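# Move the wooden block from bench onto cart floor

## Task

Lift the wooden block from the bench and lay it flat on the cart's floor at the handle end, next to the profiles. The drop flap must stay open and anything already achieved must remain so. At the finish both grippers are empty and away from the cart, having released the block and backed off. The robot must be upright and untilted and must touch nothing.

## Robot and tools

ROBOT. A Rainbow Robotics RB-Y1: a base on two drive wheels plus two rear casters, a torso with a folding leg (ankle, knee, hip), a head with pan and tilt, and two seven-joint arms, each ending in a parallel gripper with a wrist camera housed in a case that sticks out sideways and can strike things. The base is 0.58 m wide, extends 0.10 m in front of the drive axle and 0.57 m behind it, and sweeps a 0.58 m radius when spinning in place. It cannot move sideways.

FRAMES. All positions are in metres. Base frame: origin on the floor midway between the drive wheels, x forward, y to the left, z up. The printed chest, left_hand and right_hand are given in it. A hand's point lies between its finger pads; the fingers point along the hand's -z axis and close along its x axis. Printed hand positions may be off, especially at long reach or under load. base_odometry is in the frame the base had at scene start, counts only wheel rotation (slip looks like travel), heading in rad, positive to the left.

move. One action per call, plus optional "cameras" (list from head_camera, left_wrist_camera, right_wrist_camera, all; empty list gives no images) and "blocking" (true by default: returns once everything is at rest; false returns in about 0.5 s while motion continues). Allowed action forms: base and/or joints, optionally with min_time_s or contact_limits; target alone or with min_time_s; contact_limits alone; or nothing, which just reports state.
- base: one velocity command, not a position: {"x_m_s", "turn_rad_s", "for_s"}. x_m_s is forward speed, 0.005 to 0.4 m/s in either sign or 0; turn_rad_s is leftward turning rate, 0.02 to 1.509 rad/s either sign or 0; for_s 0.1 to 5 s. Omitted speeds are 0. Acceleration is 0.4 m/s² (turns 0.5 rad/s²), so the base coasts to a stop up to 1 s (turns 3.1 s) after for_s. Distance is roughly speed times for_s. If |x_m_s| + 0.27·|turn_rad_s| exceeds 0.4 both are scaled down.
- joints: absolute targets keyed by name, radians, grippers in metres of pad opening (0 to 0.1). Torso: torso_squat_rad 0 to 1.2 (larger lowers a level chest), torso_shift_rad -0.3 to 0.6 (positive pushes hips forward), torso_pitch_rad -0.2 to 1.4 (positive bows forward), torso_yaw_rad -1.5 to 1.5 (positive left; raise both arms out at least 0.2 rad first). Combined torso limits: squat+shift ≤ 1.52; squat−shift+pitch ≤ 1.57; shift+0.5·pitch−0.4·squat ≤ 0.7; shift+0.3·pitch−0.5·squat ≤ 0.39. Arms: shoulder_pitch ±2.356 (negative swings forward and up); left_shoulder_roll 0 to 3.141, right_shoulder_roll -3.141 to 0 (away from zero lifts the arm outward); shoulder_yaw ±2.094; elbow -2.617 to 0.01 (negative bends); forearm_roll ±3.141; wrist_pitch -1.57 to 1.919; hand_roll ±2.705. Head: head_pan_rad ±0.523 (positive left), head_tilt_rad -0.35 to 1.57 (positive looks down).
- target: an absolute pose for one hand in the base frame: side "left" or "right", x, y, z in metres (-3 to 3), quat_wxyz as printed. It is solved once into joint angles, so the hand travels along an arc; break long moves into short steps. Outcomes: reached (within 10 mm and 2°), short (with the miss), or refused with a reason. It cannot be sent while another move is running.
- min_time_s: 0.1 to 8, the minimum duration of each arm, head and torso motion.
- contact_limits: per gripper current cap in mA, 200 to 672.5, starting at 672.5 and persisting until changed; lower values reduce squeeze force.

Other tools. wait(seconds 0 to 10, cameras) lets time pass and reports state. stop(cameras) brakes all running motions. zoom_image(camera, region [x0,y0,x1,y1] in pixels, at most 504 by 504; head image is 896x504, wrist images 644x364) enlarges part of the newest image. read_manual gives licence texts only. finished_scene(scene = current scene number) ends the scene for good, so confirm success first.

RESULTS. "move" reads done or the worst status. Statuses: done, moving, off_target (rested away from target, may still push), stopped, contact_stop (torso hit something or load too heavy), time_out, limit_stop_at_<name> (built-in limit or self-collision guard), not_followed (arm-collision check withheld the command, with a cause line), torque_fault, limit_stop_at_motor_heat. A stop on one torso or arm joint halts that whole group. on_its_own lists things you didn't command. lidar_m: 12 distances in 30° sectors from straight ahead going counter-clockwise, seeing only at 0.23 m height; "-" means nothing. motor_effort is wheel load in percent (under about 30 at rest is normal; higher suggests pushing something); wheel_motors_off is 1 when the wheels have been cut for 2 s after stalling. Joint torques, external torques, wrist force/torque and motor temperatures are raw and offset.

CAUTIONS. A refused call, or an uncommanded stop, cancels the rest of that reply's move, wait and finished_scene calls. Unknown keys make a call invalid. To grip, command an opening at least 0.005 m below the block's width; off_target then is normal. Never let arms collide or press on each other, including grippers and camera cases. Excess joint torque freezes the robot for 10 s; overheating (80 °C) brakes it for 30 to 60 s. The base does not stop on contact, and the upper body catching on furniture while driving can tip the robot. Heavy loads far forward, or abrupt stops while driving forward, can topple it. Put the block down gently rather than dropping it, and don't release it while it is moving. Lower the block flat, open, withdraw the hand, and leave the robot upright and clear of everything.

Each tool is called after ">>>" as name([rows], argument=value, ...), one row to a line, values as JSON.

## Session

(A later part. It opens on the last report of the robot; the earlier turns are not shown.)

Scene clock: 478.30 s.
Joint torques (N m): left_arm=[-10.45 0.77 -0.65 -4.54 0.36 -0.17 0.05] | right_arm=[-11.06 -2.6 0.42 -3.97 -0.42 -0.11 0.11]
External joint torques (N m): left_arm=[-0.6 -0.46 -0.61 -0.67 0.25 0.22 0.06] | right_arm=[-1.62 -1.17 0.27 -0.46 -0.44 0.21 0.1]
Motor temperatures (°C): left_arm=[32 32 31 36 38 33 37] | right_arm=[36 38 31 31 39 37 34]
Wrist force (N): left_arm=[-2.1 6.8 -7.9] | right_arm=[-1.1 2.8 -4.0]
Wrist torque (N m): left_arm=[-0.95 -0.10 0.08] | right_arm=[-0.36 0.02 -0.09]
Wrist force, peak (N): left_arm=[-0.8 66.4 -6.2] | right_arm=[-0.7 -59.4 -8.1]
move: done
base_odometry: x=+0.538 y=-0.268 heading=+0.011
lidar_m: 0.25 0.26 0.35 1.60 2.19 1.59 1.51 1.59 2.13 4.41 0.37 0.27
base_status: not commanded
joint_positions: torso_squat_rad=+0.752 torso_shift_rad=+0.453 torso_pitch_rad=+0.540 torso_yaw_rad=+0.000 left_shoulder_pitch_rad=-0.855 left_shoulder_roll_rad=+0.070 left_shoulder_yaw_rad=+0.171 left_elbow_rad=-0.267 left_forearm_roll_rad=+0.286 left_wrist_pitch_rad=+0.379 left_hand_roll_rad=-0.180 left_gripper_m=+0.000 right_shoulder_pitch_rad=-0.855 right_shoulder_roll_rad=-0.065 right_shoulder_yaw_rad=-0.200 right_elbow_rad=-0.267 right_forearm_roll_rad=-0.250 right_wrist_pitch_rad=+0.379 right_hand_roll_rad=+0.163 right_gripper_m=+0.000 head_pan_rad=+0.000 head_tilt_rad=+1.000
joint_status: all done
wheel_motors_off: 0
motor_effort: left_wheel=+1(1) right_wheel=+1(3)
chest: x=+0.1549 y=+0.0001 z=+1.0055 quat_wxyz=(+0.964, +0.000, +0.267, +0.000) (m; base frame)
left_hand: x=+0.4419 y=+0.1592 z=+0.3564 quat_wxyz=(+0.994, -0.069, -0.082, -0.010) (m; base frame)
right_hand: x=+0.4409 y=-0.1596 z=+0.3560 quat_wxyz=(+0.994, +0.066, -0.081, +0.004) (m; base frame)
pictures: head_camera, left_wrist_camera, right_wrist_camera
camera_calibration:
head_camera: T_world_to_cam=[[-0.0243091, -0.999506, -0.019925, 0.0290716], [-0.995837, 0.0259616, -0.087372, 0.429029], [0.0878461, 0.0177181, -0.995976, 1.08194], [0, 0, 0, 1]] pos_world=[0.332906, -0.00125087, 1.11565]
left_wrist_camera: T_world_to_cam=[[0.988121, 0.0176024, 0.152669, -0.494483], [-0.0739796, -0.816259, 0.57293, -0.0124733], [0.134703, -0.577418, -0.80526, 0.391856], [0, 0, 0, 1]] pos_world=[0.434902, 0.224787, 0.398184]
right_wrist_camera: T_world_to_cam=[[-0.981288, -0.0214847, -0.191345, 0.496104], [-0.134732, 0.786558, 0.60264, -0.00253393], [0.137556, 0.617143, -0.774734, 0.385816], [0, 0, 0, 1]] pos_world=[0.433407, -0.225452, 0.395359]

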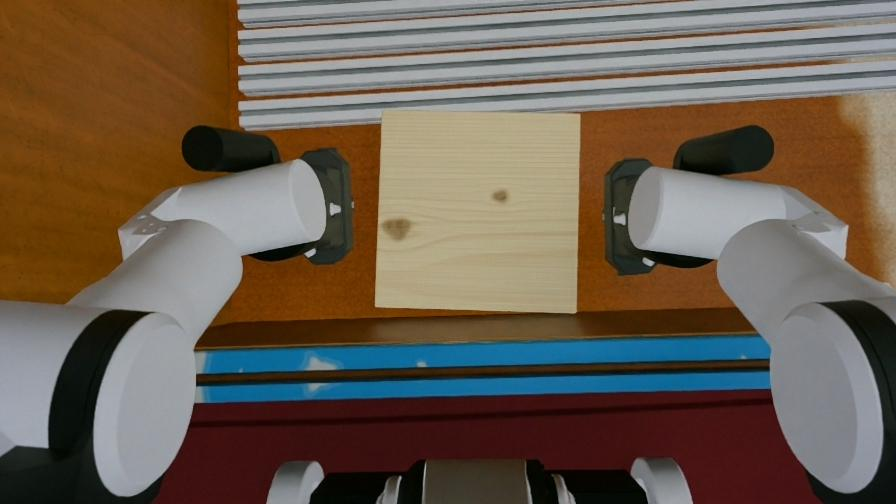

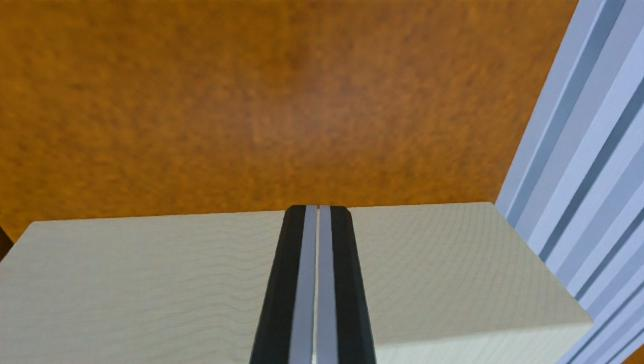

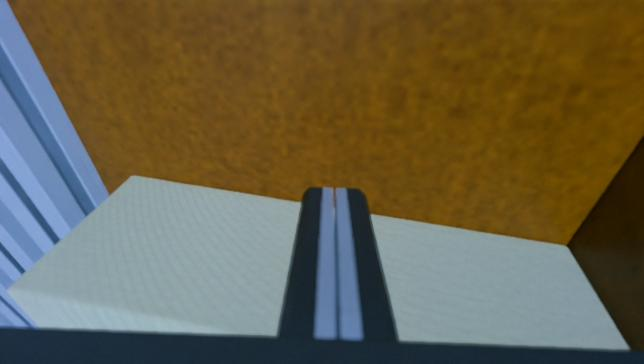

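>>> move(joints={"torso_squat_rad": 0.35, "torso_shift_rad": 0.33}, cameras=["head_camera"])

>>> move(joints={"torso_squat_rad": 0.05, "torso_shift_rad": 0.15, "torso_pitch_rad": 0.0}, cameras=["head_camera"])

>>> move(base={"x_m_s": -0.3, "for_s": 1.8}, joints={"head_tilt_rad": 0.75}, cameras=["head_camera"])

Scene clock: 485.83 s.
Joint torques (N m): left_arm=[-9.65 0.75 -0.55 -4.04 0.38 -0.52 0.11] | right_arm=[-10.63 -2.19 0.52 -3.7 -0.42 -0.32 0.23]
External joint torques (N m): left_arm=[0.21 -0.49 -0.52 -0.15 0.27 -0.13 0.12] | right_arm=[-1.17 -0.76 0.38 -0.19 -0.43 0.01 0.22]
Motor temperatures (°C): left_arm=[32 31 31 36 37 33 37] | right_arm=[35 37 31 31 38 36 34]
Wrist force (N): left_arm=[-1.2 7.5 -8.2] | right_arm=[-0.4 3.2 -4.1]
Wrist torque (N m): left_arm=[-0.99 -0.02 0.08] | right_arm=[-0.42 0.08 -0.08]
Wrist force, peak (N): left_arm=[-2.0 7.6 -8.7] | right_arm=[-0.6 4.1 -4.4]
move: done
base_odometry: x=+0.538 y=-0.268 heading=+0.011
lidar_m: 0.24 0.26 0.36 1.61 2.20 1.59 1.52 1.58 2.14 4.41 0.37 0.26
base_status: not commanded
joint_positions: torso_squat_rad=+0.350 torso_shift_rad=+0.330 torso_pitch_rad=+0.540 torso_yaw_rad=+0.000 left_shoulder_pitch_rad=-0.855 left_shoulder_roll_rad=+0.070 left_shoulder_yaw_rad=+0.171 left_elbow_rad=-0.267 left_forearm_roll_rad=+0.286 left_wrist_pitch_rad=+0.379 left_hand_roll_rad=-0.180 left_gripper_m=+0.000 right_shoulder_pitch_rad=-0.855 right_shoulder_roll_rad=-0.065 right_shoulder_yaw_rad=-0.200 right_elbow_rad=-0.267 right_forearm_roll_rad=-0.250 right_wrist_pitch_rad=+0.379 right_hand_roll_rad=+0.163 right_gripper_m=+0.000 head_pan_rad=+0.000 head_tilt_rad=+1.000
joint_status: all done
wheel_motors_off: 0
motor_effort: left_wheel=+0(3) right_wheel=+2(3)
chest: x=+0.1441 y=+0.0001 z=+1.1680 quat_wxyz=(+0.964, +0.000, +0.267, +0.000) (m; base frame)
left_hand: x=+0.4314 y=+0.1592 z=+0.5190 quat_wxyz=(+0.994, -0.069, -0.083, -0.010) (m; base frame)
right_hand: x=+0.4304 y=-0.1595 z=+0.5186 quat_wxyz=(+0.994, +0.066, -0.081, +0.004) (m; base frame)
pictures: head_camera
camera_calibration:
head_camera: T_world_to_cam=[[-0.024303, -0.999506, -0.0199328, 0.0321525], [-0.995819, 0.0259599, -0.087578, 0.432627], [0.0880522, 0.0177211, -0.995958, 1.24465], [0, 0, 0, 1]] pos_world=[0.322006, -0.00115088, 1.27815]

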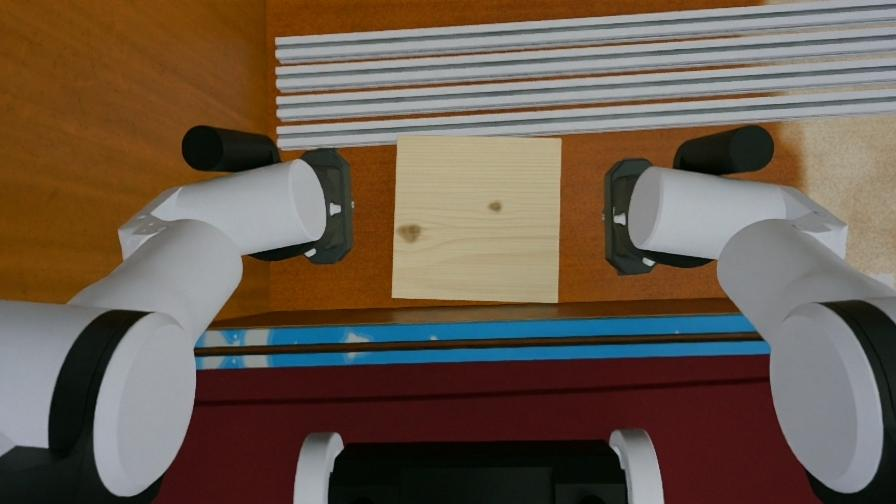

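Scene clock: 488.47 s.
Joint torques (N m): left_arm=[-19.8 3.91 -0.27 -8.23 0.42 -1.4 0.02] | right_arm=[-21.48 -4.9 0.74 -8.35 -0.29 -1.11 0.3]
External joint torques (N m): left_arm=[1.6 -0.98 -0.4 0.29 0.26 -0.07 0.06] | right_arm=[-0.56 0.07 0.58 -0.37 -0.36 0.13 0.27]
Motor temperatures (°C): left_arm=[32 31 31 36 37 33 37] | right_arm=[35 36 31 31 38 36 34]
Wrist force (N): left_arm=[-5.2 6.6 -6.9] | right_arm=[-3.6 3.7 -2.7]
Wrist torque (N m): left_arm=[-0.89 -0.26 0.14] | right_arm=[-0.50 -0.10 -0.09]
Wrist force, peak (N): left_arm=[-1.6 8.0 -8.5] | right_arm=[-3.9 3.7 -2.7]
move: done
base_odometry: x=+0.538 y=-0.268 heading=+0.011
lidar_m: 0.25 0.26 0.35 1.62 2.21 1.58 1.51 1.60 2.14 4.40 0.38 0.26
base_status: not commanded
joint_positions: torso_squat_rad=+0.050 torso_shift_rad=+0.150 torso_pitch_rad=+0.000 torso_yaw_rad=+0.000 left_shoulder_pitch_rad=-0.855 left_shoulder_roll_rad=+0.070 left_shoulder_yaw_rad=+0.171 left_elbow_rad=-0.267 left_forearm_roll_rad=+0.286 left_wrist_pitch_rad=+0.379 left_hand_roll_rad=-0.180 left_gripper_m=+0.000 right_shoulder_pitch_rad=-0.855 right_shoulder_roll_rad=-0.065 right_shoulder_yaw_rad=-0.200 right_elbow_rad=-0.267 right_forearm_roll_rad=-0.250 right_wrist_pitch_rad=+0.379 right_hand_roll_rad=+0.163 right_gripper_m=+0.000 head_pan_rad=+0.000 head_tilt_rad=+1.000
joint_status: all done
wheel_motors_off: 0
motor_effort: left_wheel=+0(4) right_wheel=+1(3)
chest: x=-0.1236 y=+0.0001 z=+1.2812 quat_wxyz=(+1.000, +0.000, +0.000, +0.000) (m; base frame)
left_hand: x=+0.4567 y=+0.1593 z=+0.8725 quat_wxyz=(+0.936, -0.063, -0.345, -0.028) (m; base frame)
right_hand: x=+0.4561 y=-0.1596 z=+0.8716 quat_wxyz=(+0.937, +0.063, -0.344, +0.021) (m; base frame)
pictures: head_camera
camera_calibration:
head_camera: T_world_to_cam=[[-0.0105387, -0.999504, -0.0296728, 0.0420942], [-0.809082, 0.0259611, -0.587122, 0.83912], [0.587601, 0.0178203, -0.808954, 1.20312], [0, 0, 0, 1]] pos_world=[-0.0275947, -0.00115112, 1.46718]

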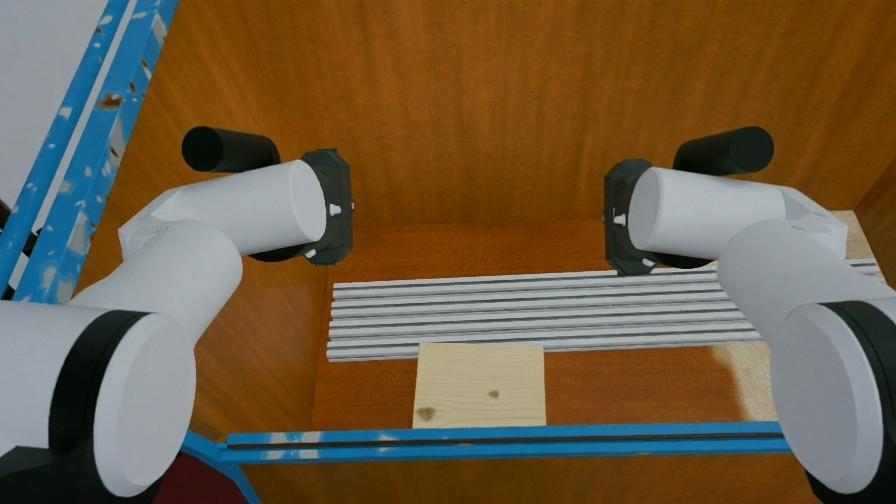

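Scene clock: 491.47 s.
Joint torques (N m): left_arm=[-20.2 3.46 -0.22 -8.2 0.38 -1.48 0.06] | right_arm=[-21.72 -5.4 0.87 -8.61 -0.3 -1.2 0.31]
External joint torques (N m): left_arm=[1.2 -1.43 -0.35 0.31 0.22 -0.15 0.1] | right_arm=[-0.8 -0.43 0.7 -0.63 -0.37 0.04 0.28]
Motor temperatures (°C): left_arm=[32 31 31 36 36 33 37] | right_arm=[35 36 31 31 37 36 34]
Wrist force (N): left_arm=[-5.6 6.8 -6.9] | right_arm=[-3.5 2.4 -3.0]
Wrist torque (N m): left_arm=[-0.93 -0.30 0.14] | right_arm=[-0.31 -0.08 -0.09]
Wrist force, peak (N): left_arm=[-5.1 7.5 -7.0] | right_arm=[-4.2 3.8 -2.6]
move: done
base_odometry: x=-0.002 y=-0.273 heading=+0.010
lidar_m: 0.79 0.81 1.81 4.19 1.42 1.02 0.98 1.03 1.40 3.55 1.16 0.82
base_status: done (sent for 1.8 of 1.8 s)
joint_positions: torso_squat_rad=+0.050 torso_shift_rad=+0.150 torso_pitch_rad=+0.000 torso_yaw_rad=+0.000 left_shoulder_pitch_rad=-0.855 left_shoulder_roll_rad=+0.070 left_shoulder_yaw_rad=+0.171 left_elbow_rad=-0.267 left_forearm_roll_rad=+0.286 left_wrist_pitch_rad=+0.379 left_hand_roll_rad=-0.180 left_gripper_m=+0.000 right_shoulder_pitch_rad=-0.855 right_shoulder_roll_rad=-0.065 right_shoulder_yaw_rad=-0.200 right_elbow_rad=-0.267 right_forearm_roll_rad=-0.250 right_wrist_pitch_rad=+0.379 right_hand_roll_rad=+0.163 right_gripper_m=+0.000 head_pan_rad=+0.000 head_tilt_rad=+0.750
joint_status: all done
wheel_motors_off: 0
motor_effort: left_wheel=-23(36) right_wheel=+22(41)
chest: x=-0.1236 y=+0.0001 z=+1.2812 quat_wxyz=(+1.000, +0.000, +0.000, +0.000) (m; base frame)
left_hand: x=+0.4566 y=+0.1593 z=+0.8724 quat_wxyz=(+0.936, -0.063, -0.345, -0.028) (m; base frame)
right_hand: x=+0.4560 y=-0.1596 z=+0.8716 quat_wxyz=(+0.937, +0.063, -0.344, +0.021) (m; base frame)
pictures: head_camera
camera_calibration:
head_camera: T_world_to_cam=[[-0.00287151, -0.999504, -0.0313609, 0.0453731], [-0.638631, 0.0259656, -0.769075, 1.12592], [0.769508, 0.0178197, -0.638389, 0.968959], [0, 0, 0, 1]] pos_world=[-0.0264439, -0.00115111, 1.48591]

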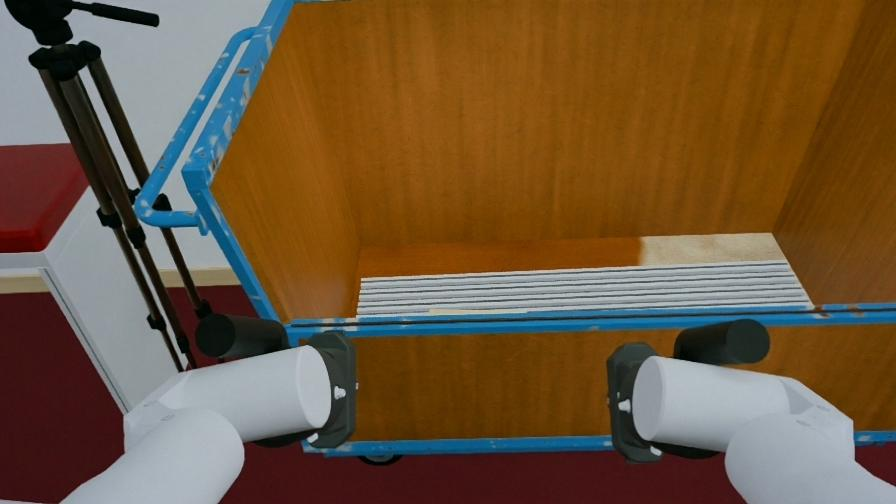

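>>> finished_scene(scene=2)

The scene is finished: the task was done.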